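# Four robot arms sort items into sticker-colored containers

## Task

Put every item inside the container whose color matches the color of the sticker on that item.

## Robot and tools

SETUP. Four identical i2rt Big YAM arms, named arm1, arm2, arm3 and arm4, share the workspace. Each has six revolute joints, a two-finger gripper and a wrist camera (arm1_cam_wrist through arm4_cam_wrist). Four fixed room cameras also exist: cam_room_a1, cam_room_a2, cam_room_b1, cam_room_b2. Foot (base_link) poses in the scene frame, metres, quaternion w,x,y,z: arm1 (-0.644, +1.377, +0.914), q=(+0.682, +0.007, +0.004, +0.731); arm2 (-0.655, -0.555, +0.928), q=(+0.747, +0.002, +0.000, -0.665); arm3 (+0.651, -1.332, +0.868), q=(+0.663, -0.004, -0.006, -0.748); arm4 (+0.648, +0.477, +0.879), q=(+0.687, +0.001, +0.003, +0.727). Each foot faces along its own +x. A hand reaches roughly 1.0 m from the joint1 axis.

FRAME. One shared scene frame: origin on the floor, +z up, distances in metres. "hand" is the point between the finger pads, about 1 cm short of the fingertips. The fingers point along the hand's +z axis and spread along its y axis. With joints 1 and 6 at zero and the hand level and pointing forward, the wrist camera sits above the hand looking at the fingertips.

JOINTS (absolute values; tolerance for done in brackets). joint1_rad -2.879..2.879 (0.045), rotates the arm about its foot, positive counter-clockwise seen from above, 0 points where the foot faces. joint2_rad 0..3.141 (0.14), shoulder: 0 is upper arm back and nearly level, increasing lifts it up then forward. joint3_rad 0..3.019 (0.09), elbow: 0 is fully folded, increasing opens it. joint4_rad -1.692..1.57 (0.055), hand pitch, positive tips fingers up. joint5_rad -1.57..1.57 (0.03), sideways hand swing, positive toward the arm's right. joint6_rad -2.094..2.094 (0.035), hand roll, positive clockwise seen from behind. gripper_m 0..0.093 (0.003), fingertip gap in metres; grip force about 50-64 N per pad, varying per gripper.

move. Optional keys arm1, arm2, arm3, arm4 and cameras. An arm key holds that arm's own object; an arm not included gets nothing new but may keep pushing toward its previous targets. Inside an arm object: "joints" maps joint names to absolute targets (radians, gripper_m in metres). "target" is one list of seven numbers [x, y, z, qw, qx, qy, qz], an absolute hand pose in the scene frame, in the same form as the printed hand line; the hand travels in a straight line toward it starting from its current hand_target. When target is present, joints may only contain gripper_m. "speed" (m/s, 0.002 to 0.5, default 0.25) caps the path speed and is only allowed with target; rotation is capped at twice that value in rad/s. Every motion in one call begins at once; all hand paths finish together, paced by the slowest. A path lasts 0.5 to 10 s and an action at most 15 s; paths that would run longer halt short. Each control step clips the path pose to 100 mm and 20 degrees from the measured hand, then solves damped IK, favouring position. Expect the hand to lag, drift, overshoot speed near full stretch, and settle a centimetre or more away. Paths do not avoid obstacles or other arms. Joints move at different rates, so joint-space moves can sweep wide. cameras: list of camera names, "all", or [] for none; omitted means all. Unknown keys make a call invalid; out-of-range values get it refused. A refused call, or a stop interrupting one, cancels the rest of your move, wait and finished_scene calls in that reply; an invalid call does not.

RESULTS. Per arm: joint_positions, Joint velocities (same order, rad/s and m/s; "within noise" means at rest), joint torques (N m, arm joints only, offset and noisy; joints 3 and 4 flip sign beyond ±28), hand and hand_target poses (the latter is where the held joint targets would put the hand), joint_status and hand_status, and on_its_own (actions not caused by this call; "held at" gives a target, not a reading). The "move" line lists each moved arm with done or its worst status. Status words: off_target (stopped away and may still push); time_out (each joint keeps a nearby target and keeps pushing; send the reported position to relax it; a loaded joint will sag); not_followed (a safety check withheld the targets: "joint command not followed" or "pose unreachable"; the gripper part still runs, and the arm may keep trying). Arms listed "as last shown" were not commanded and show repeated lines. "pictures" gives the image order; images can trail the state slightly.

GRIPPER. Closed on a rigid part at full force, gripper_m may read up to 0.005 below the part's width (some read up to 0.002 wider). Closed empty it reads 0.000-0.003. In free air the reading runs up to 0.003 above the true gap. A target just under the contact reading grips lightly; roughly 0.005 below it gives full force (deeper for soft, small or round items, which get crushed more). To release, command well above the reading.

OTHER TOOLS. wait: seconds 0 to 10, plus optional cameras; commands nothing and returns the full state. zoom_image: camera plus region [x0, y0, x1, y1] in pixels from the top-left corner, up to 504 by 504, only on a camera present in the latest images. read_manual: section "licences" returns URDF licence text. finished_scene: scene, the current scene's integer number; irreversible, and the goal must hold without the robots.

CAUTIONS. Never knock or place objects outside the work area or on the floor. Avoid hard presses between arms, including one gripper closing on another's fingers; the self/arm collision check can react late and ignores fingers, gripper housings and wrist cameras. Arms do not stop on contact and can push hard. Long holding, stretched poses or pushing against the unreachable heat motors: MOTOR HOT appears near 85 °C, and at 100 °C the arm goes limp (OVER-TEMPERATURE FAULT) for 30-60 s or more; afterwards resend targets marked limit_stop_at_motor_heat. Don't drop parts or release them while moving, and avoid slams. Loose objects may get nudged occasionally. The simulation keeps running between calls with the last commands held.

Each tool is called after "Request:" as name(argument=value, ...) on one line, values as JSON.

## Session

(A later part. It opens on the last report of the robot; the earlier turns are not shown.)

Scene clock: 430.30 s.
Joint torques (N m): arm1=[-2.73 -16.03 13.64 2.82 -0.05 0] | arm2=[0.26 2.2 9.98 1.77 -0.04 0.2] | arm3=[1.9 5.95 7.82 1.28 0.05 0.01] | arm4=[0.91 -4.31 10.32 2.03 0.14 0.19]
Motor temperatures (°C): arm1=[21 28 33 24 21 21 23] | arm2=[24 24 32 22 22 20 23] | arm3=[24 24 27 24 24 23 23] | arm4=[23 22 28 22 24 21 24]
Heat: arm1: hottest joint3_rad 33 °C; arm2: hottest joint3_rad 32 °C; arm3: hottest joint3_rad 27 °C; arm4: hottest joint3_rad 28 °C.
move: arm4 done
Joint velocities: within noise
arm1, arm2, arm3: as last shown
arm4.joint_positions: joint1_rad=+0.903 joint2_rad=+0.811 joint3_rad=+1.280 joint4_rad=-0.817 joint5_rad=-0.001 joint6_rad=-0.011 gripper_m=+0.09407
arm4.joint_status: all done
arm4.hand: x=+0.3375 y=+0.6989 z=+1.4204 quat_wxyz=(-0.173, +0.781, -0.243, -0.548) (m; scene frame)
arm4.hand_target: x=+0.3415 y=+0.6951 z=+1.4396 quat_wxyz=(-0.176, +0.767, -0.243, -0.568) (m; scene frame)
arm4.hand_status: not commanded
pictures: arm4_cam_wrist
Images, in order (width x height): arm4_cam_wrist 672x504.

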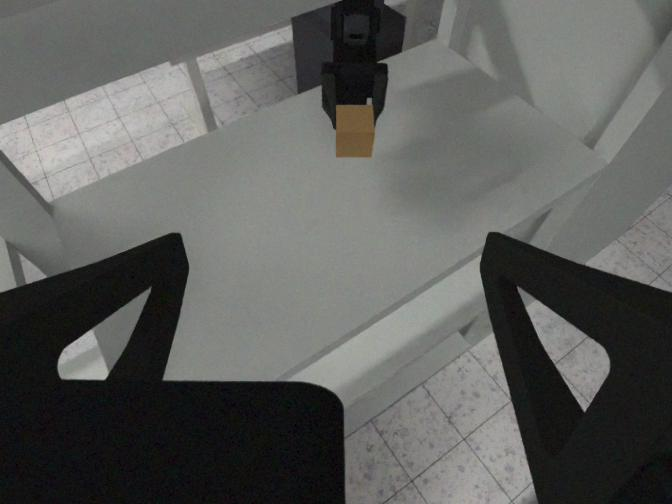

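Request:
move(arm1={"target": [0.0, 0.925, 1.106, 0.6611, 0.2155, 0.6883, -0.2070], "speed": 0.05}, cameras=["arm4_cam_wrist"])

Request:
zoom_image(camera="arm4_cam_wrist", region=[280, 40, 430, 200])

Scene clock: 453.77 s.
Joint torques (N m): arm1=[-2.78 -15.91 13.12 2.76 0.01 0.01] | arm2=[0.32 2.26 9.98 1.77 -0.05 0.19] | arm3=[2.08 5.89 7.79 1.26 0.05 0.01] | arm4=[1.2 -3.96 10.33 1.96 0.16 0.16]
Motor temperatures (°C): arm1=[21 28 34 24 21 21 23] | arm2=[24 24 32 22 22 20 23] | arm3=[24 24 27 24 24 23 23] | arm4=[23 22 33 22 24 21 24]
Heat: arm1: hottest joint3_rad 34 °C; arm2: hottest joint3_rad 32 °C; arm3: hottest joint3_rad 27 °C; arm4: hottest joint3_rad 33 °C.
move: arm1 off_target
Joint velocities: within noise
arm1.joint_positions: joint1_rad=-2.245 joint2_rad=+1.982 joint3_rad=+1.275 joint4_rad=+0.620 joint5_rad=-0.008 joint6_rad=+0.007 gripper_m=+0.05303
arm1.joint_status: not commanded
arm1.hand: x=-0.0067 y=+0.9387 z=+1.0840 quat_wxyz=(-0.641, -0.219, -0.709, +0.197) (m; scene frame)
arm1.hand_target: x=-0.0014 y=+0.9261 z=+1.1061 quat_wxyz=(-0.661, -0.215, -0.688, +0.207) (m; scene frame)
arm1.hand_status: off_target (0.027 m and 3.5 deg from the pose sent, 0.022 m and 3.8 deg at the start)
arm2, arm3, arm4: as last shown
pictures: arm4_cam_wrist
Images, in order (width x height): arm4_cam_wrist 672x504.

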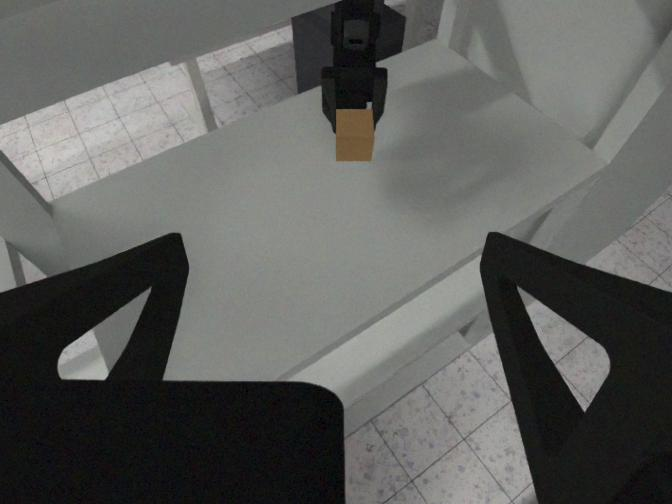

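Scaled by 3.150.

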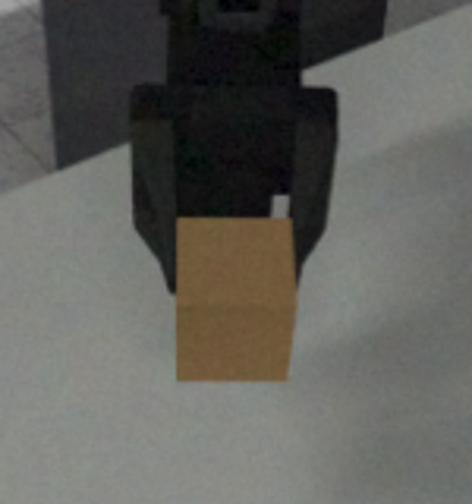

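Request:
move(arm1={"target": [0.0, 0.925, 1.096, 0.6611, 0.2155, 0.6883, -0.2070], "speed": 0.05}, cameras=[])

Request:
move(arm1={"target": [0.0, 0.925, 1.086, 0.6611, 0.2155, 0.6883, -0.2070], "speed": 0.05}, cameras=["arm4_cam_wrist"])

Request:
zoom_image(camera="arm4_cam_wrist", region=[280, 40, 430, 200])

Scene clock: 458.80 s.
Joint torques (N m): arm1=[-2.08 -16.73 12.62 3 -0.03 0.03] | arm2=[0.32 2.32 9.98 1.76 -0.03 0.19] | arm3=[1.96 5.89 7.8 1.26 0.04 0.01] | arm4=[1.14 -3.84 10.29 2.06 0.14 0.13]
Motor temperatures (°C): arm1=[21 28 34 24 21 21 23] | arm2=[24 24 32 22 22 20 23] | arm3=[24 24 27 23 24 23 23] | arm4=[23 22 33 22 24 21 24]
Heat: arm1: hottest joint3_rad 34 °C; arm2: hottest joint3_rad 32 °C; arm3: hottest joint3_rad 27 °C; arm4: hottest joint3_rad 33 °C.
move: arm1 off_target
Joint velocities: within noise
arm1.joint_positions: joint1_rad=-2.245 joint2_rad=+1.999 joint3_rad=+1.275 joint4_rad=+0.641 joint5_rad=-0.008 joint6_rad=+0.007 gripper_m=+0.05303
arm1.joint_status: not commanded
arm1.hand: x=-0.0058 y=+0.9380 z=+1.0759 quat_wxyz=(-0.642, -0.219, -0.708, +0.198) (m; scene frame)
arm1.hand_target: x=-0.0011 y=+0.9259 z=+1.0960 quat_wxyz=(-0.661, -0.215, -0.688, +0.207) (m; scene frame)
arm1.hand_status: off_target (0.025 m and 3.3 deg from the pose sent, 0.019 m and 3.5 deg at the start)
arm2, arm3, arm4: as last shown
pictures: none
No camera images: "cameras" was empty.

Scene clock: 459.77 s.
Joint torques (N m): arm1=[-2.61 -16.56 12.22 3.07 0.01 0.03] | arm2=[0.38 2.26 9.96 1.74 -0.03 0.18] | arm3=[2.02 5.77 7.82 1.26 0.05 0.01] | arm4=[1.14 -4.07 10.52 2.14 0.13 0.15]
Motor temperatures (°C): arm1=[21 28 34 24 21 21 23] | arm2=[24 24 32 22 22 20 23] | arm3=[24 24 27 23 24 23 23] | arm4=[23 22 33 22 24 21 24]
Heat: arm1: hottest joint3_rad 34 °C; arm2: hottest joint3_rad 32 °C; arm3: hottest joint3_rad 27 °C; arm4: hottest joint3_rad 33 °C.
move: arm1 off_target
Joint velocities: within noise
arm1.joint_positions: joint1_rad=-2.245 joint2_rad=+2.017 joint3_rad=+1.275 joint4_rad=+0.662 joint5_rad=-0.008 joint6_rad=+0.007 gripper_m=+0.05303
arm1.joint_status: not commanded
arm1.hand: x=-0.0050 y=+0.9374 z=+1.0678 quat_wxyz=(-0.643, -0.218, -0.707, +0.198) (m; scene frame)
arm1.hand_target: x=-0.0010 y=+0.9258 z=+1.0860 quat_wxyz=(-0.661, -0.215, -0.689, +0.207) (m; scene frame)
arm1.hand_status: off_target (0.023 m and 3.1 deg from the pose sent, 0.017 m and 3.3 deg at the start)
arm2, arm3, arm4: as last shown
pictures: arm4_cam_wrist
Images, in order (width x height): arm4_cam_wrist 672x504.

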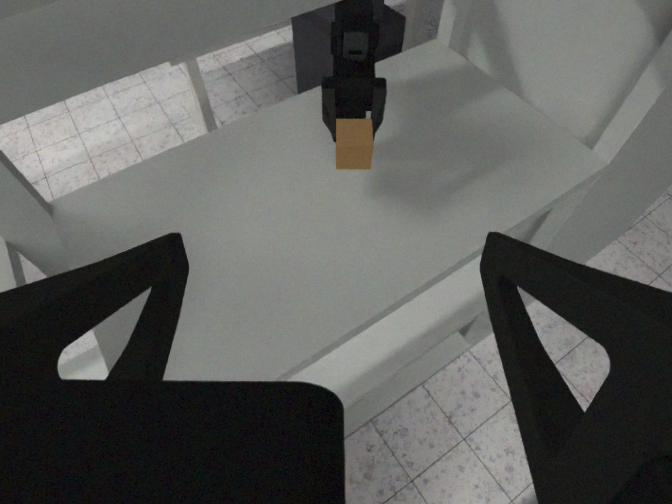

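Scaled by 3.150.

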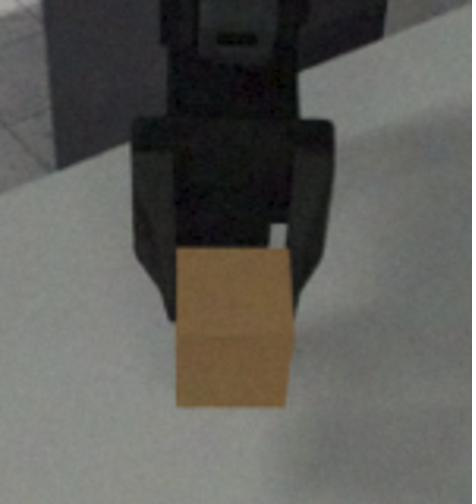

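Request:
move(arm1={"target": [0.0, 0.927, 1.072, 0.6611, 0.2155, 0.6883, -0.2070], "speed": 0.05}, cameras=[])

Request:
move(arm1={"target": [0.0, 0.927, 1.062, 0.6611, 0.2155, 0.6883, -0.2070], "speed": 0.05}, cameras=["arm4_cam_wrist"])

Request:
zoom_image(camera="arm4_cam_wrist", region=[280, 40, 430, 200])

Scene clock: 497.50 s.
Joint torques (N m): arm1=[-2.78 -16.85 11.38 2.89 0.07 0.05] | arm2=[0.32 2.26 10 1.77 -0.04 0.19] | arm3=[2.08 5.77 7.79 1.24 0.06 0.01] | arm4=[1.26 -4.25 10.35 1.99 0.15 0.14]
Motor temperatures (°C): arm1=[21 28 34 24 21 21 23] | arm2=[24 24 32 22 22 20 23] | arm3=[24 24 27 23 24 23 23] | arm4=[23 22 36 22 24 21 24]
Heat: arm1: hottest joint3_rad 34 °C; arm2: hottest joint3_rad 32 °C; arm3: hottest joint3_rad 27 °C; arm4: hottest joint3_rad 36 °C.
move: arm1 off_target
Joint velocities: within noise
arm1.joint_positions: joint1_rad=-2.245 joint2_rad=+2.041 joint3_rad=+1.275 joint4_rad=+0.694 joint5_rad=-0.007 joint6_rad=+0.007 gripper_m=+0.05303
arm1.joint_status: not commanded
arm1.hand: x=-0.0041 y=+0.9367 z=+1.0572 quat_wxyz=(-0.646, -0.218, -0.704, +0.199) (m; scene frame)
arm1.hand_target: x=-0.0006 y=+0.9276 z=+1.0720 quat_wxyz=(-0.661, -0.215, -0.688, +0.207) (m; scene frame)
arm1.hand_status: off_target (0.018 m and 2.7 deg from the pose sent, 0.012 m and 3.1 deg at the start)
arm2.joint_positions: joint1_rad=-1.681 joint2_rad=+0.511 joint3_rad=+1.432 joint4_rad=-1.586 joint5_rad=+0.000 joint6_rad=-0.012 gripper_m=+0.09407
arm2.joint_status: not commanded
arm2.hand: x=-0.8055 y=-0.5574 z=+1.4550 quat_wxyz=(+0.003, -0.900, -0.009, +0.436) (m; scene frame)
arm2.hand_target: x=-0.7961 y=-0.5567 z=+1.4615 quat_wxyz=(+0.001, -0.896, -0.001, +0.444) (m; scene frame)
arm2.hand_status: not commanded
arm3.joint_positions: joint1_rad=+1.681 joint2_rad=+0.488 joint3_rad=+1.434 joint4_rad=-1.594 joint5_rad=+0.000 joint6_rad=-0.006 gripper_m=+0.09402
arm3.joint_status: not commanded
arm3.hand: x=+0.7891 y=-1.3263 z=+1.3970 quat_wxyz=(-0.445, +0.001, -0.895, +0.010) (m; scene frame)
arm3.hand_target: x=+0.7904 y=-1.3249 z=+1.4012 quat_wxyz=(-0.445, +0.003, -0.896, +0.006) (m; scene frame)
arm3.hand_status: not commanded
arm4: as last shown
pictures: none
No camera images: "cameras" was empty.

Scene clock: 498.47 s.
Joint torques (N m): arm1=[-2.26 -17.03 11.04 2.92 0.08 0.04] | arm2=[0.38 2.26 9.95 1.78 -0.03 0.19] | arm3=[1.96 5.89 7.76 1.25 0.05 0.01] | arm4=[1.38 -4.01 10.35 2.07 0.14 0.14]
Motor temperatures (°C): arm1=[21 28 34 24 21 21 23] | arm2=[24 24 32 22 22 20 23] | arm3=[24 24 27 23 24 23 23] | arm4=[23 22 36 22 24 21 24]
Heat: arm1: hottest joint3_rad 34 °C; arm2: hottest joint3_rad 32 °C; arm3: hottest joint3_rad 27 °C; arm4: hottest joint3_rad 36 °C.
move: arm1 off_target
Joint velocities: within noise
arm1.joint_positions: joint1_rad=-2.245 joint2_rad=+2.058 joint3_rad=+1.275 joint4_rad=+0.713 joint5_rad=-0.007 joint6_rad=+0.007 gripper_m=+0.05303
arm1.joint_status: not commanded
arm1.hand: x=-0.0037 y=+0.9363 z=+1.0489 quat_wxyz=(-0.646, -0.217, -0.704, +0.199) (m; scene frame)
arm1.hand_target: x=-0.0006 y=+0.9275 z=+1.0620 quat_wxyz=(-0.661, -0.215, -0.688, +0.207) (m; scene frame)
arm1.hand_status: off_target (0.016 m and 2.6 deg from the pose sent, 0.011 m and 2.7 deg at the start)
arm2, arm3, arm4: as last shown
pictures: arm4_cam_wrist
Images, in order (width x height): arm4_cam_wrist 672x504.

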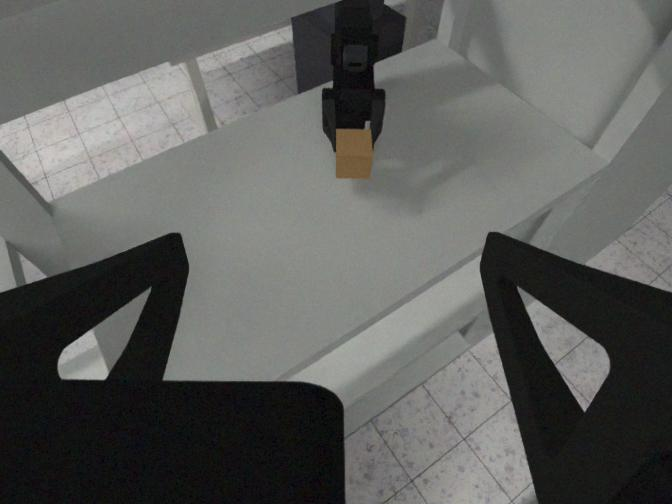

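Scaled by 3.150.

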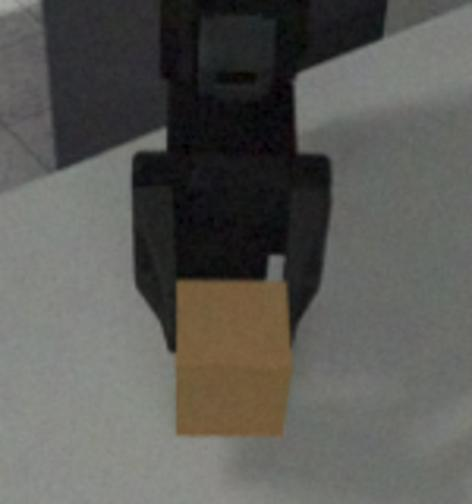

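Request:
move(arm1={"target": [0.0, 0.927, 1.040, 0.6611, 0.2155, 0.6883, -0.2070], "speed": 0.05}, cameras=["arm4_cam_wrist"])

Request:
zoom_image(camera="arm4_cam_wrist", region=[280, 60, 430, 220])

Request:
move(arm1={"target": [0.0, 0.927, 1.030, 0.6611, 0.2155, 0.6883, -0.2070], "speed": 0.05}, cameras=["arm4_cam_wrist"])

Request:
zoom_image(camera="arm4_cam_wrist", region=[280, 60, 430, 220])

Scene clock: 517.93 s.
Joint torques (N m): arm1=[-2.37 -16.67 10.69 2.86 0.08 0.03] | arm2=[0.38 2.32 9.99 1.78 -0.04 0.19] | arm3=[2.08 5.83 7.77 1.28 0.04 0.01] | arm4=[0.97 -4.54 10.47 1.96 0.14 0.14]
Motor temperatures (°C): arm1=[21 28 34 24 21 21 23] | arm2=[24 24 32 22 22 20 23] | arm3=[24 24 27 23 24 23 23] | arm4=[23 22 37 22 24 21 24]
Heat: arm1: hottest joint3_rad 34 °C; arm2: hottest joint3_rad 32 °C; arm3: hottest joint3_rad 27 °C; arm4: hottest joint3_rad 37 °C.
move: arm1 off_target
Joint velocities: within noise
arm1.joint_positions: joint1_rad=-2.245 joint2_rad=+2.100 joint3_rad=+1.275 joint4_rad=+0.760 joint5_rad=-0.007 joint6_rad=+0.007 gripper_m=+0.05303
arm1.joint_status: not commanded
arm1.hand: x=-0.0032 y=+0.9357 z=+1.0294 quat_wxyz=(-0.648, -0.217, -0.702, +0.200) (m; scene frame)
arm1.hand_target: x=-0.0004 y=+0.9274 z=+1.0399 quat_wxyz=(-0.661, -0.216, -0.689, +0.207) (m; scene frame)
arm1.hand_status: off_target (0.014 m and 2.3 deg from the pose sent, 0.013 m and 2.6 deg at the start)
arm2, arm3, arm4: as last shown
pictures: arm4_cam_wrist
Images, in order (width x height): arm4_cam_wrist 672x504.

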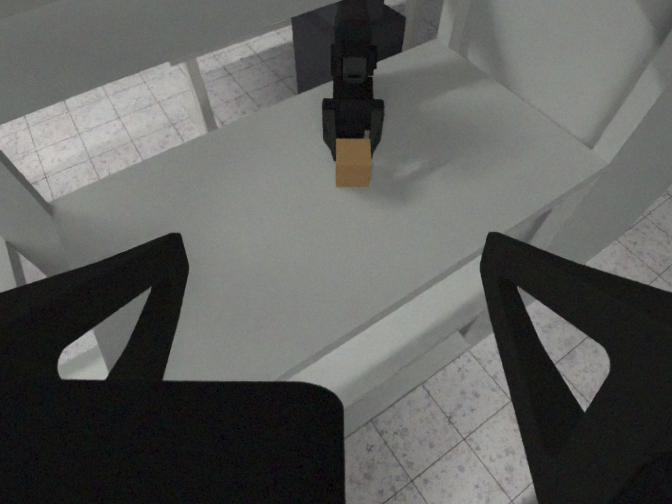

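Scaled by 3.150.

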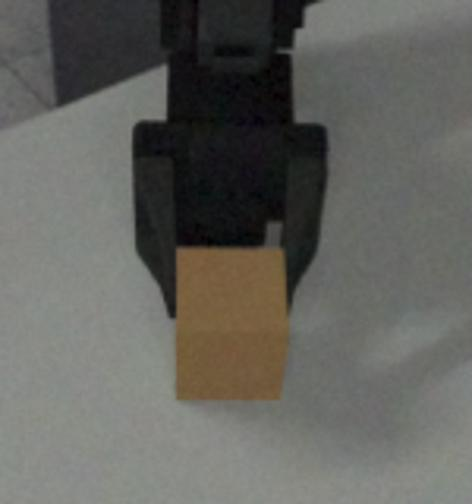

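Scene clock: 518.90 s.
Joint torques (N m): arm1=[-2.32 -16.03 10.54 2.7 0.08 0.03] | arm2=[0.38 2.26 9.98 1.74 -0.02 0.19] | arm3=[2.08 5.89 7.77 1.24 0.06 0] | arm4=[1.03 -4.19 10.41 2.07 0.11 0.15]
Motor temperatures (°C): arm1=[21 28 34 24 21 21 23] | arm2=[24 24 32 22 22 20 23] | arm3=[24 24 27 23 24 23 23] | arm4=[23 22 37 22 24 21 24]
Heat: arm1: hottest joint3_rad 34 °C; arm2: hottest joint3_rad 32 °C; arm3: hottest joint3_rad 27 °C; arm4: hottest joint3_rad 37 °C.
move: arm1 done
Joint velocities: within noise
arm1.joint_positions: joint1_rad=-2.245 joint2_rad=+2.108 joint3_rad=+1.275 joint4_rad=+0.783 joint5_rad=-0.007 joint6_rad=+0.007 gripper_m=+0.05303
arm1.joint_status: not commanded
arm1.hand: x=-0.0030 y=+0.9355 z=+1.0284 quat_wxyz=(-0.653, -0.216, -0.697, +0.202) (m; scene frame)
arm1.hand_target: x=-0.0003 y=+0.9273 z=+1.0299 quat_wxyz=(-0.661, -0.216, -0.689, +0.207) (m; scene frame)
arm1.hand_status: done (0.009 m and 1.5 deg from the pose sent, 0.009 m and 2.3 deg at the start)
arm2, arm3, arm4: as last shown
pictures: arm4_cam_wrist
Images, in order (width x height): arm4_cam_wrist 672x504.

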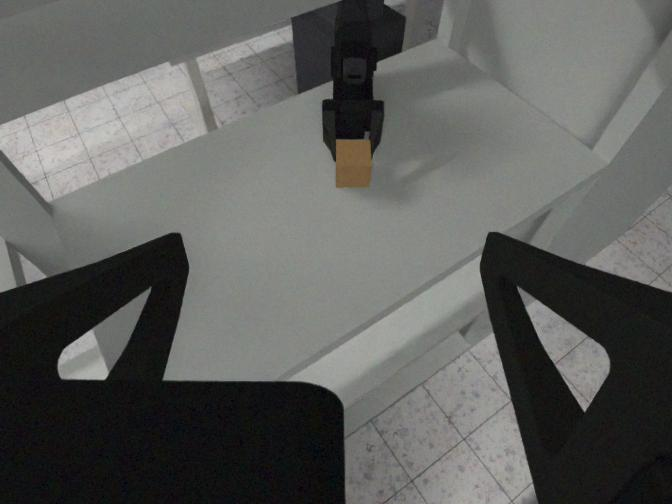

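Scaled by 3.150.

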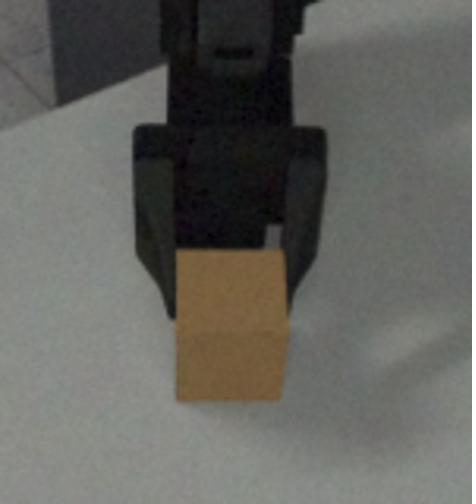

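Request:
move(arm1={"joints": {"gripper_m": 0.08}}, cameras=["arm1_cam_wrist", "arm4_cam_wrist"])

Scene clock: 526.43 s.
Joint torques (N m): arm1=[-2.73 -16.21 10.74 2.66 0.13 0.05] | arm2=[0.26 2.2 9.98 1.81 -0.03 0.19] | arm3=[2.02 5.77 7.79 1.28 0.05 0.01] | arm4=[1.38 -4.37 10.41 2.04 0.13 0.14]
Motor temperatures (°C): arm1=[21 28 33 24 21 21 23] | arm2=[24 24 32 22 22 20 23] | arm3=[24 24 27 23 24 23 23] | arm4=[23 22 38 22 24 21 24]
Heat: arm1: hottest joint3_rad 33 °C; arm2: hottest joint3_rad 32 °C; arm3: hottest joint3_rad 27 °C; arm4: hottest joint3_rad 38 °C.
move: arm1 done
Joint velocities: within noise
arm1.joint_positions: joint1_rad=-2.245 joint2_rad=+2.111 joint3_rad=+1.275 joint4_rad=+0.783 joint5_rad=-0.007 joint6_rad=+0.007 gripper_m=+0.07996
arm1.joint_status: all done
arm1.hand: x=-0.0030 y=+0.9356 z=+1.0264 quat_wxyz=(-0.652, -0.216, -0.698, +0.201) (m; scene frame)
arm1.hand_target: x=-0.0003 y=+0.9273 z=+1.0300 quat_wxyz=(-0.661, -0.215, -0.688, +0.207) (m; scene frame)
arm1.hand_status: not commanded
arm2, arm3: as last shown
arm4.joint_positions: joint1_rad=+0.903 joint2_rad=+0.811 joint3_rad=+1.280 joint4_rad=-0.817 joint5_rad=-0.001 joint6_rad=-0.011 gripper_m=+0.09407
arm4.joint_status: not commanded
arm4.hand: x=+0.3375 y=+0.6989 z=+1.4204 quat_wxyz=(-0.173, +0.781, -0.243, -0.548) (m; scene frame)
arm4.hand_target: x=+0.3415 y=+0.6951 z=+1.4396 quat_wxyz=(-0.176, +0.767, -0.243, -0.568) (m; scene frame)
arm4.hand_status: not commanded
pictures: arm1_cam_wrist, arm4_cam_wrist
Images, in order (width x height): arm1_cam_wrist 672x504, arm4_cam_wrist 672x504.

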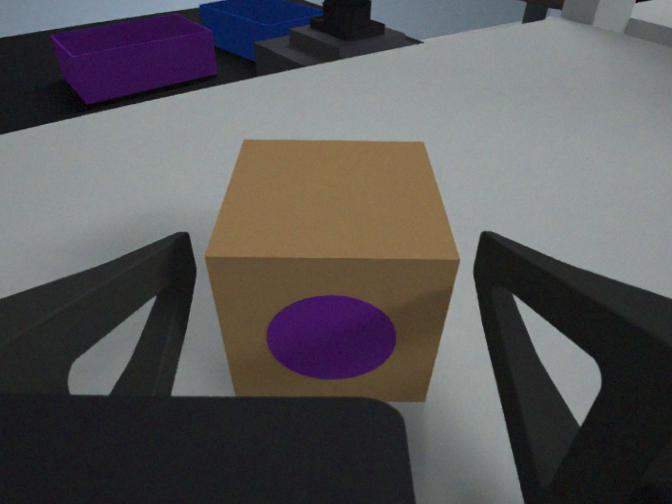

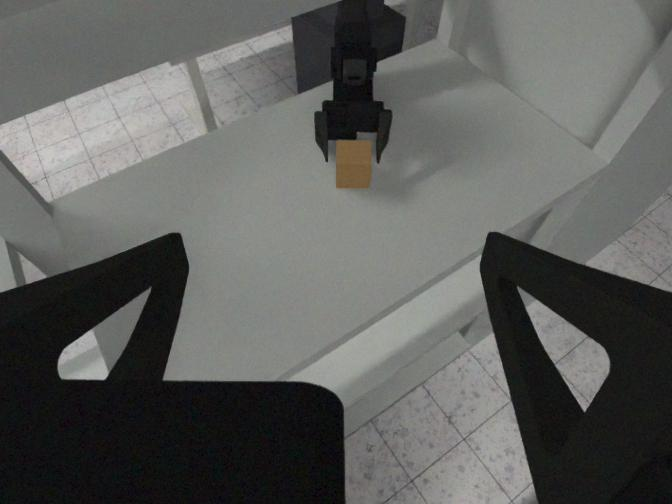

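Request:
move(arm1={"target": [-0.24, 1.10, 1.06, 0.6611, 0.2155, 0.6883, -0.2070], "speed": 0.3}, cameras=[])

Request:
move(arm1={"joints": {"joint1_rad": -1.2, "joint2_rad": 0.5, "joint3_rad": 1.45, "joint4_rad": -1.6, "joint5_rad": 0, "gripper_m": 0.093}}, arm4={"joints": {"joint1_rad": 0.869, "joint2_rad": 1.695, "joint3_rad": 0.688, "joint4_rad": 0.945}}, cameras=["arm1_cam_wrist", "arm4_cam_wrist", "cam_room_a2"])

Scene clock: 555.93 s.
Joint torques (N m): arm1=[-1.61 -7.47 6.35 2.51 0.11 -0.04] | arm2=[0.38 2.2 9.99 1.77 -0.03 0.19] | arm3=[1.9 5.89 7.77 1.28 0.05 0.02] | arm4=[0.5 -4.13 10.37 2.04 0.13 0.14]
Motor temperatures (°C): arm1=[21 29 33 24 21 21 23] | arm2=[23 24 32 22 22 20 23] | arm3=[24 24 27 23 24 23 23] | arm4=[23 22 38 22 24 21 24]
Heat: arm1: hottest joint3_rad 33 °C; arm2: hottest joint3_rad 32 °C; arm3: hottest joint3_rad 27 °C; arm4: hottest joint3_rad 38 °C.
move: arm1 off_target
Joint velocities: within noise
arm1.joint_positions: joint1_rad=-2.245 joint2_rad=+1.577 joint3_rad=+0.401 joint4_rad=+1.112 joint5_rad=+0.004 joint6_rad=+0.014 gripper_m=+0.07996
arm1.joint_status: not commanded
arm1.hand: x=-0.2438 y=+1.1001 z=+1.0475 quat_wxyz=(-0.648, -0.223, -0.699, +0.202) (m; scene frame)
arm1.hand_target: x=-0.2401 y=+1.1001 z=+1.0598 quat_wxyz=(-0.661, -0.216, -0.688, +0.207) (m; scene frame)
arm1.hand_status: off_target (0.013 m and 2.2 deg from the pose sent, 0.290 m and 1.6 deg at the start)
arm2, arm3, arm4: as last shown
pictures: none
No camera images: "cameras" was empty.

Scene clock: 558.30 s.
Joint torques (N m): arm1=[-1.67 6.48 9.62 1.25 0.09 0.09] | arm2=[0.32 2.26 9.99 1.78 -0.03 0.19] | arm3=[2.02 6.01 7.8 1.26 0.06 0.02] | arm4=[1.55 -12.63 6.31 2.07 0.13 -0.11]
Motor temperatures (°C): arm1=[21 28 34 24 23 21 23] | arm2=[23 24 32 22 22 20 23] | arm3=[24 24 27 23 24 23 23] | arm4=[23 22 38 22 24 21 24]
Heat: arm1: hottest joint3_rad 34 °C; arm2: hottest joint3_rad 32 °C; arm3: hottest joint3_rad 27 °C; arm4: hottest joint3_rad 38 °C.
move: arm1 done; arm4 done
Joint velocities: within noise
arm1.joint_positions: joint1_rad=-1.195 joint2_rad=+0.500 joint3_rad=+1.430 joint4_rad=-1.590 joint5_rad=-0.001 joint6_rad=+0.000 gripper_m=+0.09295
arm1.joint_status: all done
arm1.hand: x=-0.5047 y=+1.4379 z=+1.4390 quat_wxyz=(-0.422, +0.197, -0.879, -0.100) (m; scene frame)
arm1.hand_target: x=-0.5086 y=+1.4350 z=+1.4457 quat_wxyz=(-0.427, +0.191, -0.878, -0.101) (m; scene frame)
arm1.hand_status: not commanded
arm2, arm3: as last shown
arm4.joint_positions: joint1_rad=+0.861 joint2_rad=+1.680 joint3_rad=+0.683 joint4_rad=+0.926 joint5_rad=-0.001 joint6_rad=+0.014 gripper_m=+0.09396
arm4.joint_status: all done
arm4.hand: x=+0.1855 y=+0.8328 z=+1.0412 quat_wxyz=(-0.212, +0.690, -0.241, -0.648) (m; scene frame)
arm4.hand_target: x=+0.1809 y=+0.8306 z=+1.0397 quat_wxyz=(-0.215, +0.690, -0.233, -0.651) (m; scene frame)
arm4.hand_status: not commanded
pictures: arm1_cam_wrist, arm4_cam_wrist, cam_room_a2
Images, in order (width x height): arm1_cam_wrist 672x504, arm4_cam_wrist 672x504, cam_room_a2 672x504.

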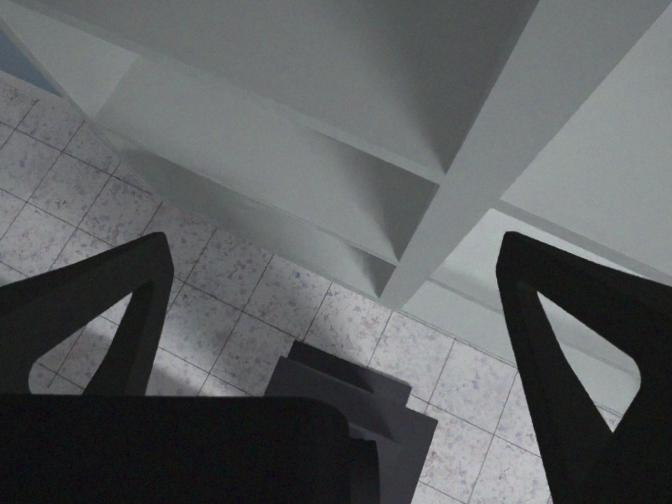

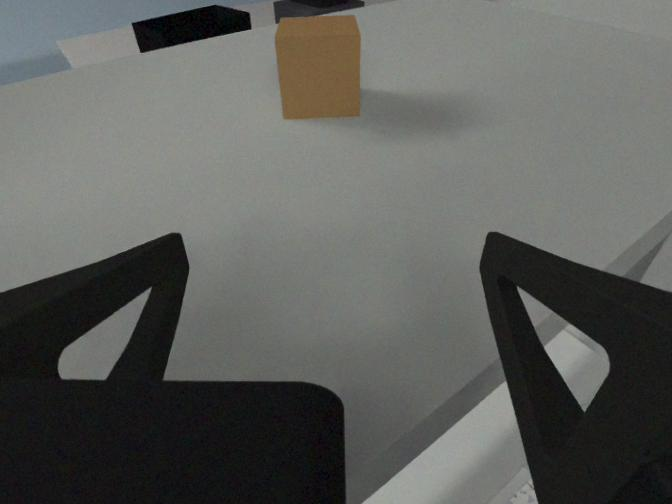

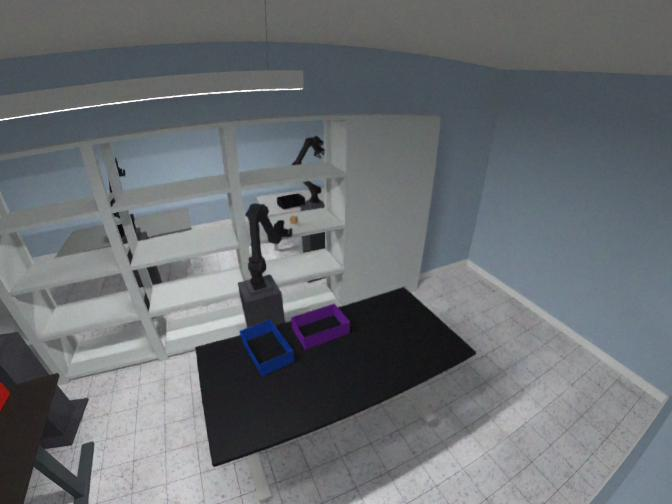

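Request:
move(arm4={"target": [0.07, 0.909, 1.035, 0.2140, -0.6974, 0.2320, 0.6434], "speed": 0.2}, cameras=["arm4_cam_wrist"])

Scene clock: 578.00 s.
Joint torques (N m): arm1=[-1.96 5.83 9.57 1.2 0.06 0.12] | arm2=[0.26 2.26 9.98 1.74 -0.03 0.19] | arm3=[2.14 5.89 7.8 1.24 0.07 0.01] | arm4=[1.67 -16.85 9.54 1.09 0.2 -0.11]
Motor temperatures (°C): arm1=[21 27 34 23 22 21 22] | arm2=[23 24 32 22 22 20 23] | arm3=[24 24 27 23 24 23 23] | arm4=[22 22 34 22 24 21 24]
Heat: arm1: hottest joint3_rad 34 °C; arm2: hottest joint3_rad 32 °C; arm3: hottest joint3_rad 27 °C; arm4: hottest joint3_rad 34 °C.
move: arm4 off_target
Joint velocities: within noise
arm1, arm2, arm3: as last shown
arm4.joint_positions: joint1_rad=+0.867 joint2_rad=+1.910 joint3_rad=+1.059 joint4_rad=+0.771 joint5_rad=+0.001 joint6_rad=+0.009 gripper_m=+0.09396
arm4.joint_status: not commanded
arm4.hand: x=+0.0835 y=+0.9061 z=+1.0385 quat_wxyz=(-0.211, +0.694, -0.239, -0.645) (m; scene frame)
arm4.hand_target: x=+0.0705 y=+0.9084 z=+1.0351 quat_wxyz=(-0.214, +0.697, -0.232, -0.644) (m; scene frame)
arm4.hand_status: off_target (0.014 m and 0.9 deg from the pose sent, 0.139 m and 1.4 deg at the start)
pictures: arm4_cam_wrist
Images, in order (width x height): arm4_cam_wrist 672x504.

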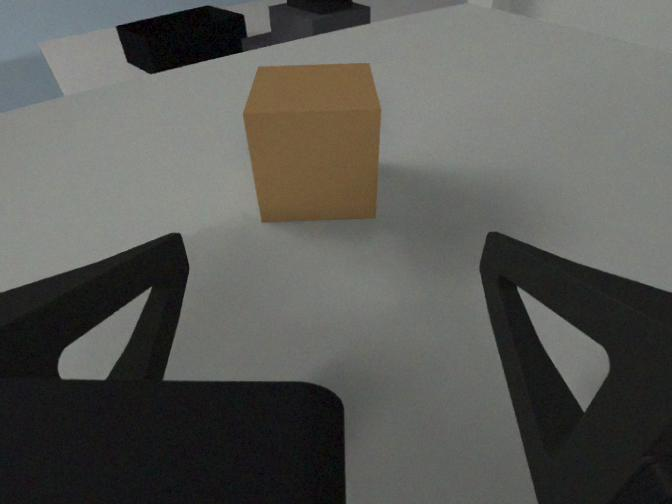

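Request:
move(arm4={"target": [-0.026, 0.9705, 1.024, 0.2140, -0.6974, 0.2320, 0.6434], "speed": 0.15}, cameras=["arm4_cam_wrist"])

Scene clock: 586.23 s.
Joint torques (N m): arm1=[-2.32 6.18 9.5 1.25 0.06 0.09] | arm2=[0.32 2.37 9.95 1.78 -0.04 0.2] | arm3=[2.08 5.89 7.82 1.26 0.03 0] | arm4=[1.55 -21.25 11.12 1.02 0.18 -0.07]
Motor temperatures (°C): arm1=[21 27 34 23 22 21 22] | arm2=[23 24 32 22 22 20 23] | arm3=[24 24 27 23 24 23 23] | arm4=[22 22 33 22 24 21 24]
Heat: arm1: hottest joint3_rad 34 °C; arm2: hottest joint3_rad 32 °C; arm3: hottest joint3_rad 27 °C; arm4: hottest joint3_rad 33 °C.
move: arm4 off_target
Joint velocities: within noise
arm1: as last shown
arm2.joint_positions: joint1_rad=-1.681 joint2_rad=+0.511 joint3_rad=+1.432 joint4_rad=-1.586 joint5_rad=+0.000 joint6_rad=-0.012 gripper_m=+0.09407
arm2.joint_status: not commanded
arm2.hand: x=-0.8055 y=-0.5574 z=+1.4550 quat_wxyz=(+0.003, -0.900, -0.009, +0.436) (m; scene frame)
arm2.hand_target: x=-0.7961 y=-0.5567 z=+1.4615 quat_wxyz=(+0.001, -0.896, -0.001, +0.444) (m; scene frame)
arm2.hand_status: not commanded
arm3.joint_positions: joint1_rad=+1.681 joint2_rad=+0.488 joint3_rad=+1.434 joint4_rad=-1.594 joint5_rad=+0.000 joint6_rad=-0.006 gripper_m=+0.09402
arm3.joint_status: not commanded
arm3.hand: x=+0.7891 y=-1.3263 z=+1.3970 quat_wxyz=(-0.445, +0.001, -0.895, +0.010) (m; scene frame)
arm3.hand_target: x=+0.7904 y=-1.3249 z=+1.4012 quat_wxyz=(-0.445, +0.003, -0.896, +0.006) (m; scene frame)
arm3.hand_status: not commanded
arm4.joint_positions: joint1_rad=+0.878 joint2_rad=+2.137 joint3_rad=+1.445 joint4_rad=+0.613 joint5_rad=+0.012 joint6_rad=+0.006 gripper_m=+0.09396
arm4.joint_status: not commanded
arm4.hand: x=-0.0110 y=+0.9680 z=+1.0315 quat_wxyz=(-0.213, +0.694, -0.237, -0.645) (m; scene frame)
arm4.hand_target: x=-0.0250 y=+0.9696 z=+1.0239 quat_wxyz=(-0.214, +0.697, -0.232, -0.643) (m; scene frame)
arm4.hand_status: off_target (0.017 m and 0.8 deg from the pose sent, 0.128 m and 0.9 deg at the start)
pictures: arm4_cam_wrist
Images, in order (width x height): arm4_cam_wrist 672x504.

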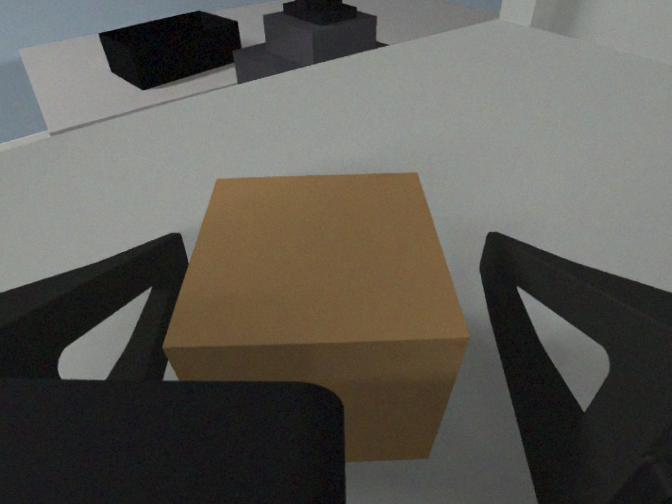

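Request:
move(arm4={"joints": {"gripper_m": 0.046}}, cameras=["arm4_cam_wrist"])

Scene clock: 590.17 s.
Joint torques (N m): arm1=[-1.85 6.24 9.57 1.17 0.09 0.11] | arm2=[0.26 2.08 9.99 1.78 -0.03 0.19] | arm3=[2.02 5.83 7.82 1.26 0.06 0] | arm4=[1.67 -21.42 11.03 0.98 0.17 -0.05]
Motor temperatures (°C): arm1=[21 27 34 23 22 21 22] | arm2=[23 24 32 22 22 20 23] | arm3=[24 24 27 23 24 23 23] | arm4=[22 23 33 22 24 21 24]
Heat: arm1: hottest joint3_rad 34 °C; arm2: hottest joint3_rad 32 °C; arm3: hottest joint3_rad 27 °C; arm4: hottest joint3_rad 33 °C.
move: arm4 off_target
Joint velocities: within noise
arm1, arm2, arm3: as last shown
arm4.joint_positions: joint1_rad=+0.879 joint2_rad=+2.137 joint3_rad=+1.445 joint4_rad=+0.612 joint5_rad=+0.013 joint6_rad=+0.006 gripper_m=+0.05320
arm4.joint_status: gripper_m off_target (ended at +0.05323, target +0.04600)
arm4.hand: x=-0.0111 y=+0.9678 z=+1.0313 quat_wxyz=(-0.213, +0.694, -0.237, -0.645) (m; scene frame)
arm4.hand_target: x=-0.0250 y=+0.9695 z=+1.0239 quat_wxyz=(-0.214, +0.697, -0.232, -0.643) (m; scene frame)
arm4.hand_status: not commanded
pictures: arm4_cam_wrist
Images, in order (width x height): arm4_cam_wrist 672x504.

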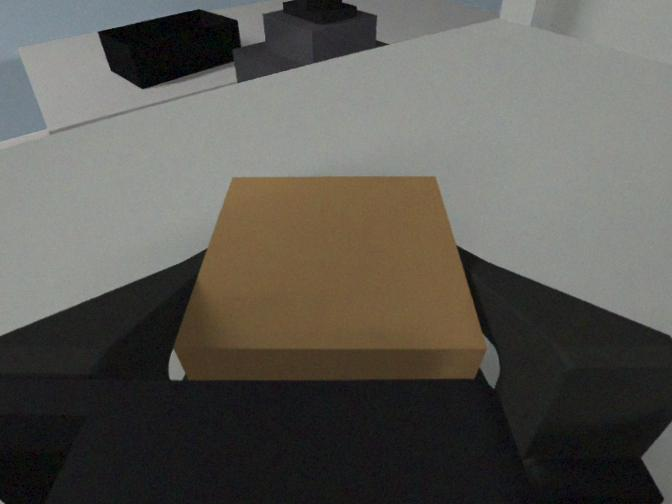

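Request:
move(arm4={"target": [0.17, 0.84, 1.10, 0.2140, -0.6974, 0.2320, 0.6434], "speed": 0.3}, cameras=["arm4_cam_wrist"])

Request:
move(arm4={"joints": {"joint1_rad": -1.114, "joint2_rad": 0.7, "joint3_rad": 1.45, "joint4_rad": -1.4, "joint5_rad": 0, "joint6_rad": 0}}, cameras=["arm4_cam_wrist"])

Request:
move(arm4={"joints": {"joint2_rad": 1.991, "joint3_rad": 1.338, "joint4_rad": -0.918}}, cameras=["arm4_cam_wrist", "cam_room_a2"])

Scene clock: 615.47 s.
Joint torques (N m): arm1=[-2.26 5.66 9.48 1.24 0.11 0.11] | arm2=[0.21 2.2 9.98 1.8 -0.04 0.19] | arm3=[1.96 5.95 7.82 1.28 0.05 0.01] | arm4=[0.32 -13.68 7.45 1.77 -0.05 -0.08]
Motor temperatures (°C): arm1=[21 26 34 23 22 21 22] | arm2=[23 24 33 22 22 20 23] | arm3=[24 24 27 23 24 23 23] | arm4=[22 25 33 22 24 21 26]
Heat: arm1: hottest joint3_rad 34 °C; arm2: hottest joint3_rad 33 °C; arm3: hottest joint3_rad 27 °C; arm4: hottest joint3_rad 33 °C.
move: arm4 done
Joint velocities: within noise
arm1, arm2, arm3: as last shown
arm4.joint_positions: joint1_rad=+0.876 joint2_rad=+1.554 joint3_rad=+0.772 joint4_rad=+0.695 joint5_rad=-0.001 joint6_rad=+0.004 gripper_m=+0.05320
arm4.joint_status: not commanded
arm4.hand: x=+0.1678 y=+0.8355 z=+1.0995 quat_wxyz=(-0.208, +0.699, -0.234, -0.643) (m; scene frame)
arm4.hand_target: x=+0.1700 y=+0.8399 z=+1.1000 quat_wxyz=(-0.214, +0.697, -0.232, -0.643) (m; scene frame)
arm4.hand_status: done (0.005 m and 0.7 deg from the pose sent, 0.232 m and 0.7 deg at the start)
pictures: arm4_cam_wrist
Images, in order (width x height): arm4_cam_wrist 672x504.

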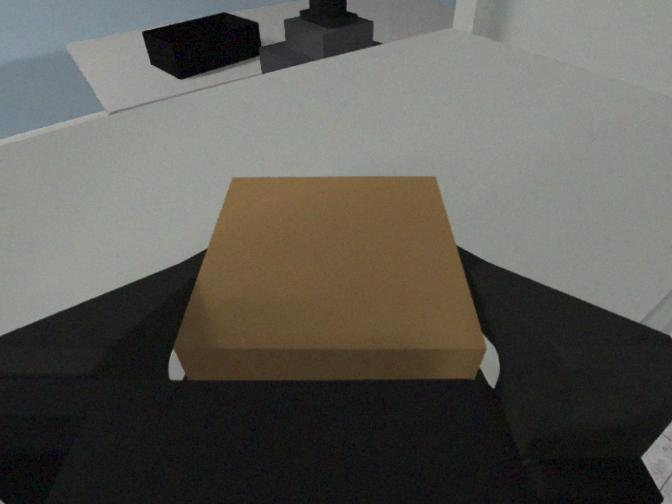

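Scene clock: 617.50 s.
Joint torques (N m): arm1=[-1.96 6.42 9.62 1.22 0.07 0.08] | arm2=[0.26 2.32 9.96 1.76 -0.04 0.19] | arm3=[2.02 6.01 7.84 1.29 0.05 0] | arm4=[0.26 -0.67 8.51 0.85 -0.02 0]
Motor temperatures (°C): arm1=[21 26 34 23 22 21 22] | arm2=[23 24 33 22 22 20 23] | arm3=[24 24 27 23 24 23 23] | arm4=[22 25 34 22 24 21 26]
Heat: arm1: hottest joint3_rad 34 °C; arm2: hottest joint3_rad 33 °C; arm3: hottest joint3_rad 27 °C; arm4: hottest joint3_rad 34 °C.
move: arm4 done
Joint velocities: within noise
arm1, arm2, arm3: as last shown
arm4.joint_positions: joint1_rad=-1.109 joint2_rad=+0.709 joint3_rad=+1.437 joint4_rad=-1.391 joint5_rad=+0.003 joint6_rad=+0.004 gripper_m=+0.05318
arm4.joint_status: all done
arm4.hand: x=+0.8748 y=+0.6059 z=+1.4091 quat_wxyz=(-0.422, +0.228, -0.871, -0.111) (m; scene frame)
arm4.hand_target: x=+0.8694 y=+0.6021 z=+1.4156 quat_wxyz=(-0.427, +0.228, -0.868, -0.112) (m; scene frame)
arm4.hand_status: not commanded
pictures: arm4_cam_wrist
Images, in order (width x height): arm4_cam_wrist 672x504.

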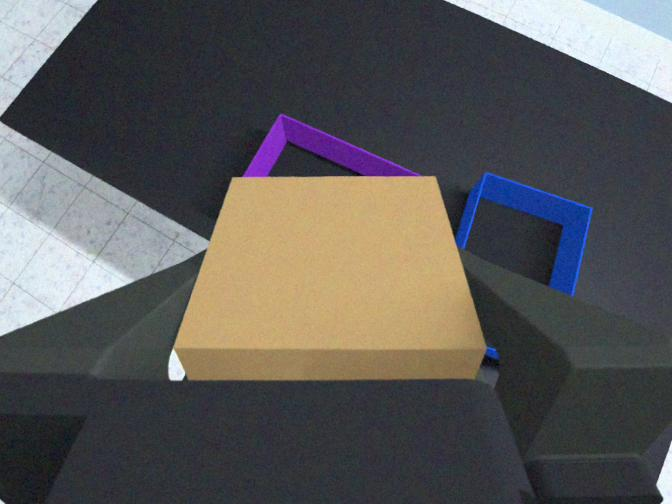

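Scene clock: 619.13 s.
Joint torques (N m): arm1=[-2.26 6.24 9.55 1.16 0.06 0.12] | arm2=[0.38 2.2 9.95 1.8 -0.03 0.19] | arm3=[1.9 5.83 7.76 1.29 0.05 0.01] | arm4=[0.44 -19.96 7.45 0.32 -0.01 0]
Motor temperatures (°C): arm1=[21 26 34 23 22 21 22] | arm2=[23 24 33 22 22 20 23] | arm3=[24 24 27 23 24 23 23] | arm4=[22 25 34 22 24 21 26]
Heat: arm1: hottest joint3_rad 34 °C; arm2: hottest joint3_rad 33 °C; arm3: hottest joint3_rad 27 °C; arm4: hottest joint3_rad 34 °C.
move: arm4 done
Joint velocities: within noise
arm1, arm2, arm3: as last shown
arm4.joint_positions: joint1_rad=-1.109 joint2_rad=+1.987 joint3_rad=+1.325 joint4_rad=-0.926 joint5_rad=+0.003 joint6_rad=+0.004 gripper_m=+0.05318
arm4.joint_status: all done
arm4.hand: x=+1.1124 y=+0.7409 z=+0.8450 quat_wxyz=(+0.010, +0.254, -0.967, +0.005) (m; scene frame)
arm4.hand_target: x=+1.1198 y=+0.7428 z=+0.8466 quat_wxyz=(+0.003, +0.254, -0.967, +0.001) (m; scene frame)
arm4.hand_status: not commanded
pictures: arm4_cam_wrist, cam_room_a2
Images, in order (width x height): arm4_cam_wrist 672x504, cam_room_a2 672x504.

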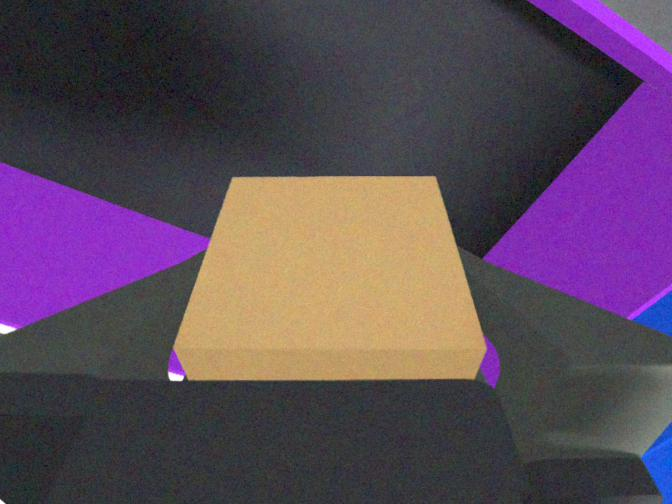

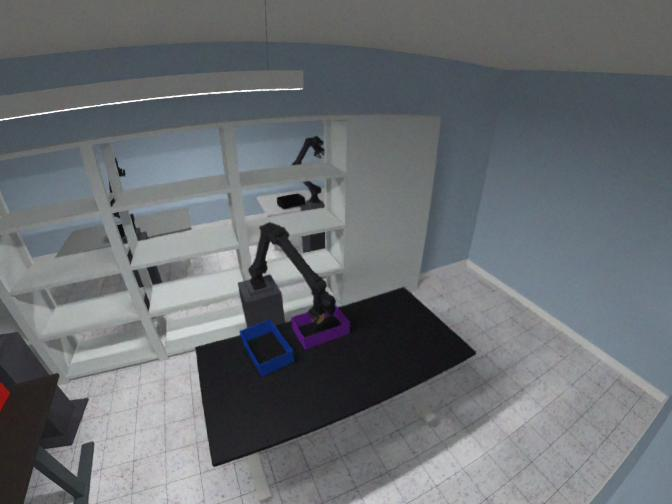

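Request:
move(arm4={"target": [1.128, 0.748, 0.79, 0.003, 0.254, -0.967, 0.001], "speed": 0.15}, cameras=["arm4_cam_wrist"])

Request:
move(arm4={"target": [1.128, 0.748, 0.77, 0.003, 0.254, -0.967, 0.001], "speed": 0.08}, cameras=["arm4_cam_wrist"])

Scene clock: 629.03 s.
Joint torques (N m): arm1=[-2.78 6.24 9.44 1.28 0.04 0.15] | arm2=[0.44 2.2 9.96 1.76 -0.03 0.19] | arm3=[1.9 5.77 7.8 1.26 0.05 0.01] | arm4=[0.5 -19.55 7.76 0.43 -0.05 0.04]
Motor temperatures (°C): arm1=[21 26 34 23 22 21 22] | arm2=[23 24 33 22 22 20 23] | arm3=[24 24 27 23 24 23 23] | arm4=[22 25 34 22 24 21 26]
Heat: arm1: hottest joint3_rad 34 °C; arm2: hottest joint3_rad 33 °C; arm3: hottest joint3_rad 27 °C; arm4: hottest joint3_rad 34 °C.
move: arm4 off_target
Joint velocities: within noise
arm1, arm2, arm3: as last shown
arm4.joint_positions: joint1_rad=-1.109 joint2_rad=+2.094 joint3_rad=+1.325 joint4_rad=-0.828 joint5_rad=+0.003 joint6_rad=+0.004 gripper_m=+0.05318
arm4.joint_status: not commanded
arm4.hand: x=+1.1154 y=+0.7425 z=+0.7891 quat_wxyz=(+0.015, +0.254, -0.967, +0.006) (m; scene frame)
arm4.hand_target: x=+1.1278 y=+0.7479 z=+0.7902 quat_wxyz=(+0.003, +0.254, -0.967, +0.001) (m; scene frame)
arm4.hand_status: off_target (0.014 m and 1.5 deg from the pose sent, 0.058 m and 0.9 deg at the start)
pictures: arm4_cam_wrist
Images, in order (width x height): arm4_cam_wrist 672x504.

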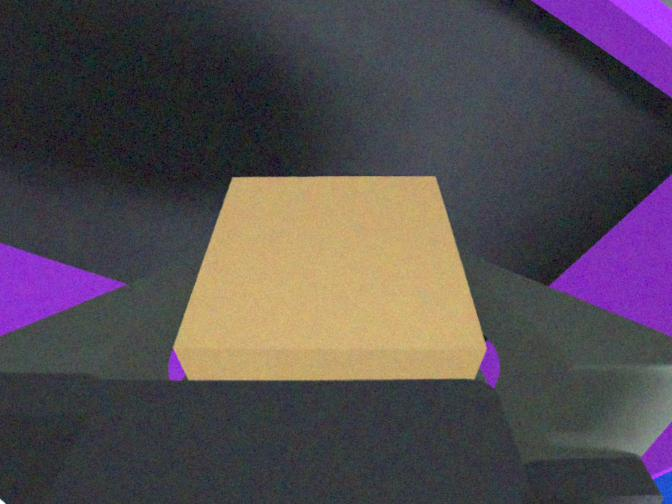

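Scene clock: 630.03 s.
Joint torques (N m): arm1=[-2.2 5.95 9.37 1.31 0.02 0.11] | arm2=[0.32 2.37 9.96 1.76 -0.04 0.19] | arm3=[2.2 5.95 7.79 1.25 0.05 0.01] | arm4=[0.67 -18.55 7.42 0.4 -0.02 -0.01]
Motor temperatures (°C): arm1=[21 26 34 23 22 21 22] | arm2=[23 24 33 22 22 20 23] | arm3=[24 24 27 23 24 23 23] | arm4=[22 25 34 22 24 21 26]
Heat: arm1: hottest joint3_rad 34 °C; arm2: hottest joint3_rad 33 °C; arm3: hottest joint3_rad 27 °C; arm4: hottest joint3_rad 34 °C.
move: arm4 off_target
Joint velocities: within noise
arm1.joint_positions: joint1_rad=-1.195 joint2_rad=+0.500 joint3_rad=+1.430 joint4_rad=-1.590 joint5_rad=-0.001 joint6_rad=+0.000 gripper_m=+0.09295
arm1.joint_status: not commanded
arm1.hand: x=-0.5047 y=+1.4379 z=+1.4390 quat_wxyz=(-0.422, +0.197, -0.879, -0.100) (m; scene frame)
arm1.hand_target: x=-0.5086 y=+1.4350 z=+1.4457 quat_wxyz=(-0.427, +0.191, -0.878, -0.101) (m; scene frame)
arm1.hand_status: not commanded
arm2, arm3: as last shown
arm4.joint_positions: joint1_rad=-1.109 joint2_rad=+2.116 joint3_rad=+1.325 joint4_rad=-0.789 joint5_rad=+0.003 joint6_rad=+0.004 gripper_m=+0.05318
arm4.joint_status: not commanded
arm4.hand: x=+1.1193 y=+0.7447 z=+0.7776 quat_wxyz=(+0.007, +0.254, -0.967, +0.004) (m; scene frame)
arm4.hand_target: x=+1.1277 y=+0.7479 z=+0.7703 quat_wxyz=(+0.003, +0.254, -0.967, +0.001) (m; scene frame)
arm4.hand_status: off_target (0.012 m and 0.5 deg from the pose sent, 0.024 m and 1.5 deg at the start)
pictures: arm4_cam_wrist
Images, in order (width x height): arm4_cam_wrist 672x504.

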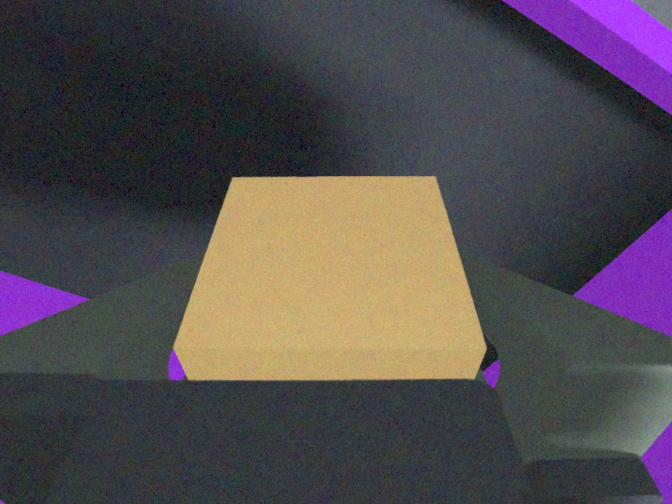

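Request:
move(arm4={"target": [1.128, 0.748, 0.76, 0.003, 0.254, -0.967, 0.001], "speed": 0.06}, cameras=["arm4_cam_wrist"])

Scene clock: 635.03 s.
Joint torques (N m): arm1=[-2.37 5.89 9.55 1.26 0.04 0.08] | arm2=[0.38 2.26 9.96 1.77 -0.03 0.19] | arm3=[1.96 5.89 7.83 1.26 0.06 0.01] | arm4=[0.5 -18.55 7.45 0.5 -0.03 -0.01]
Motor temperatures (°C): arm1=[21 26 34 23 22 21 22] | arm2=[23 24 33 22 22 20 23] | arm3=[24 24 27 23 24 23 23] | arm4=[22 25 34 22 24 21 26]
Heat: arm1: hottest joint3_rad 34 °C; arm2: hottest joint3_rad 33 °C; arm3: hottest joint3_rad 27 °C; arm4: hottest joint3_rad 34 °C.
move: arm4 off_target
Joint velocities: within noise
arm1, arm2, arm3: as last shown
arm4.joint_positions: joint1_rad=-1.109 joint2_rad=+2.133 joint3_rad=+1.325 joint4_rad=-0.770 joint5_rad=+0.003 joint6_rad=+0.004 gripper_m=+0.05318
arm4.joint_status: not commanded
arm4.hand: x=+1.1199 y=+0.7451 z=+0.7686 quat_wxyz=(+0.006, +0.254, -0.967, +0.003) (m; scene frame)
arm4.hand_target: x=+1.1277 y=+0.7479 z=+0.7603 quat_wxyz=(+0.003, +0.254, -0.967, +0.001) (m; scene frame)
arm4.hand_status: off_target (0.012 m and 0.4 deg from the pose sent, 0.020 m and 0.6 deg at the start)
pictures: arm4_cam_wrist
Images, in order (width x height): arm4_cam_wrist 672x504.

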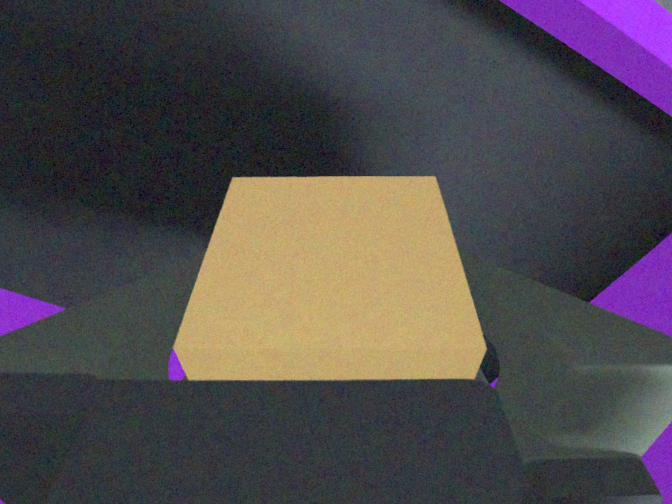

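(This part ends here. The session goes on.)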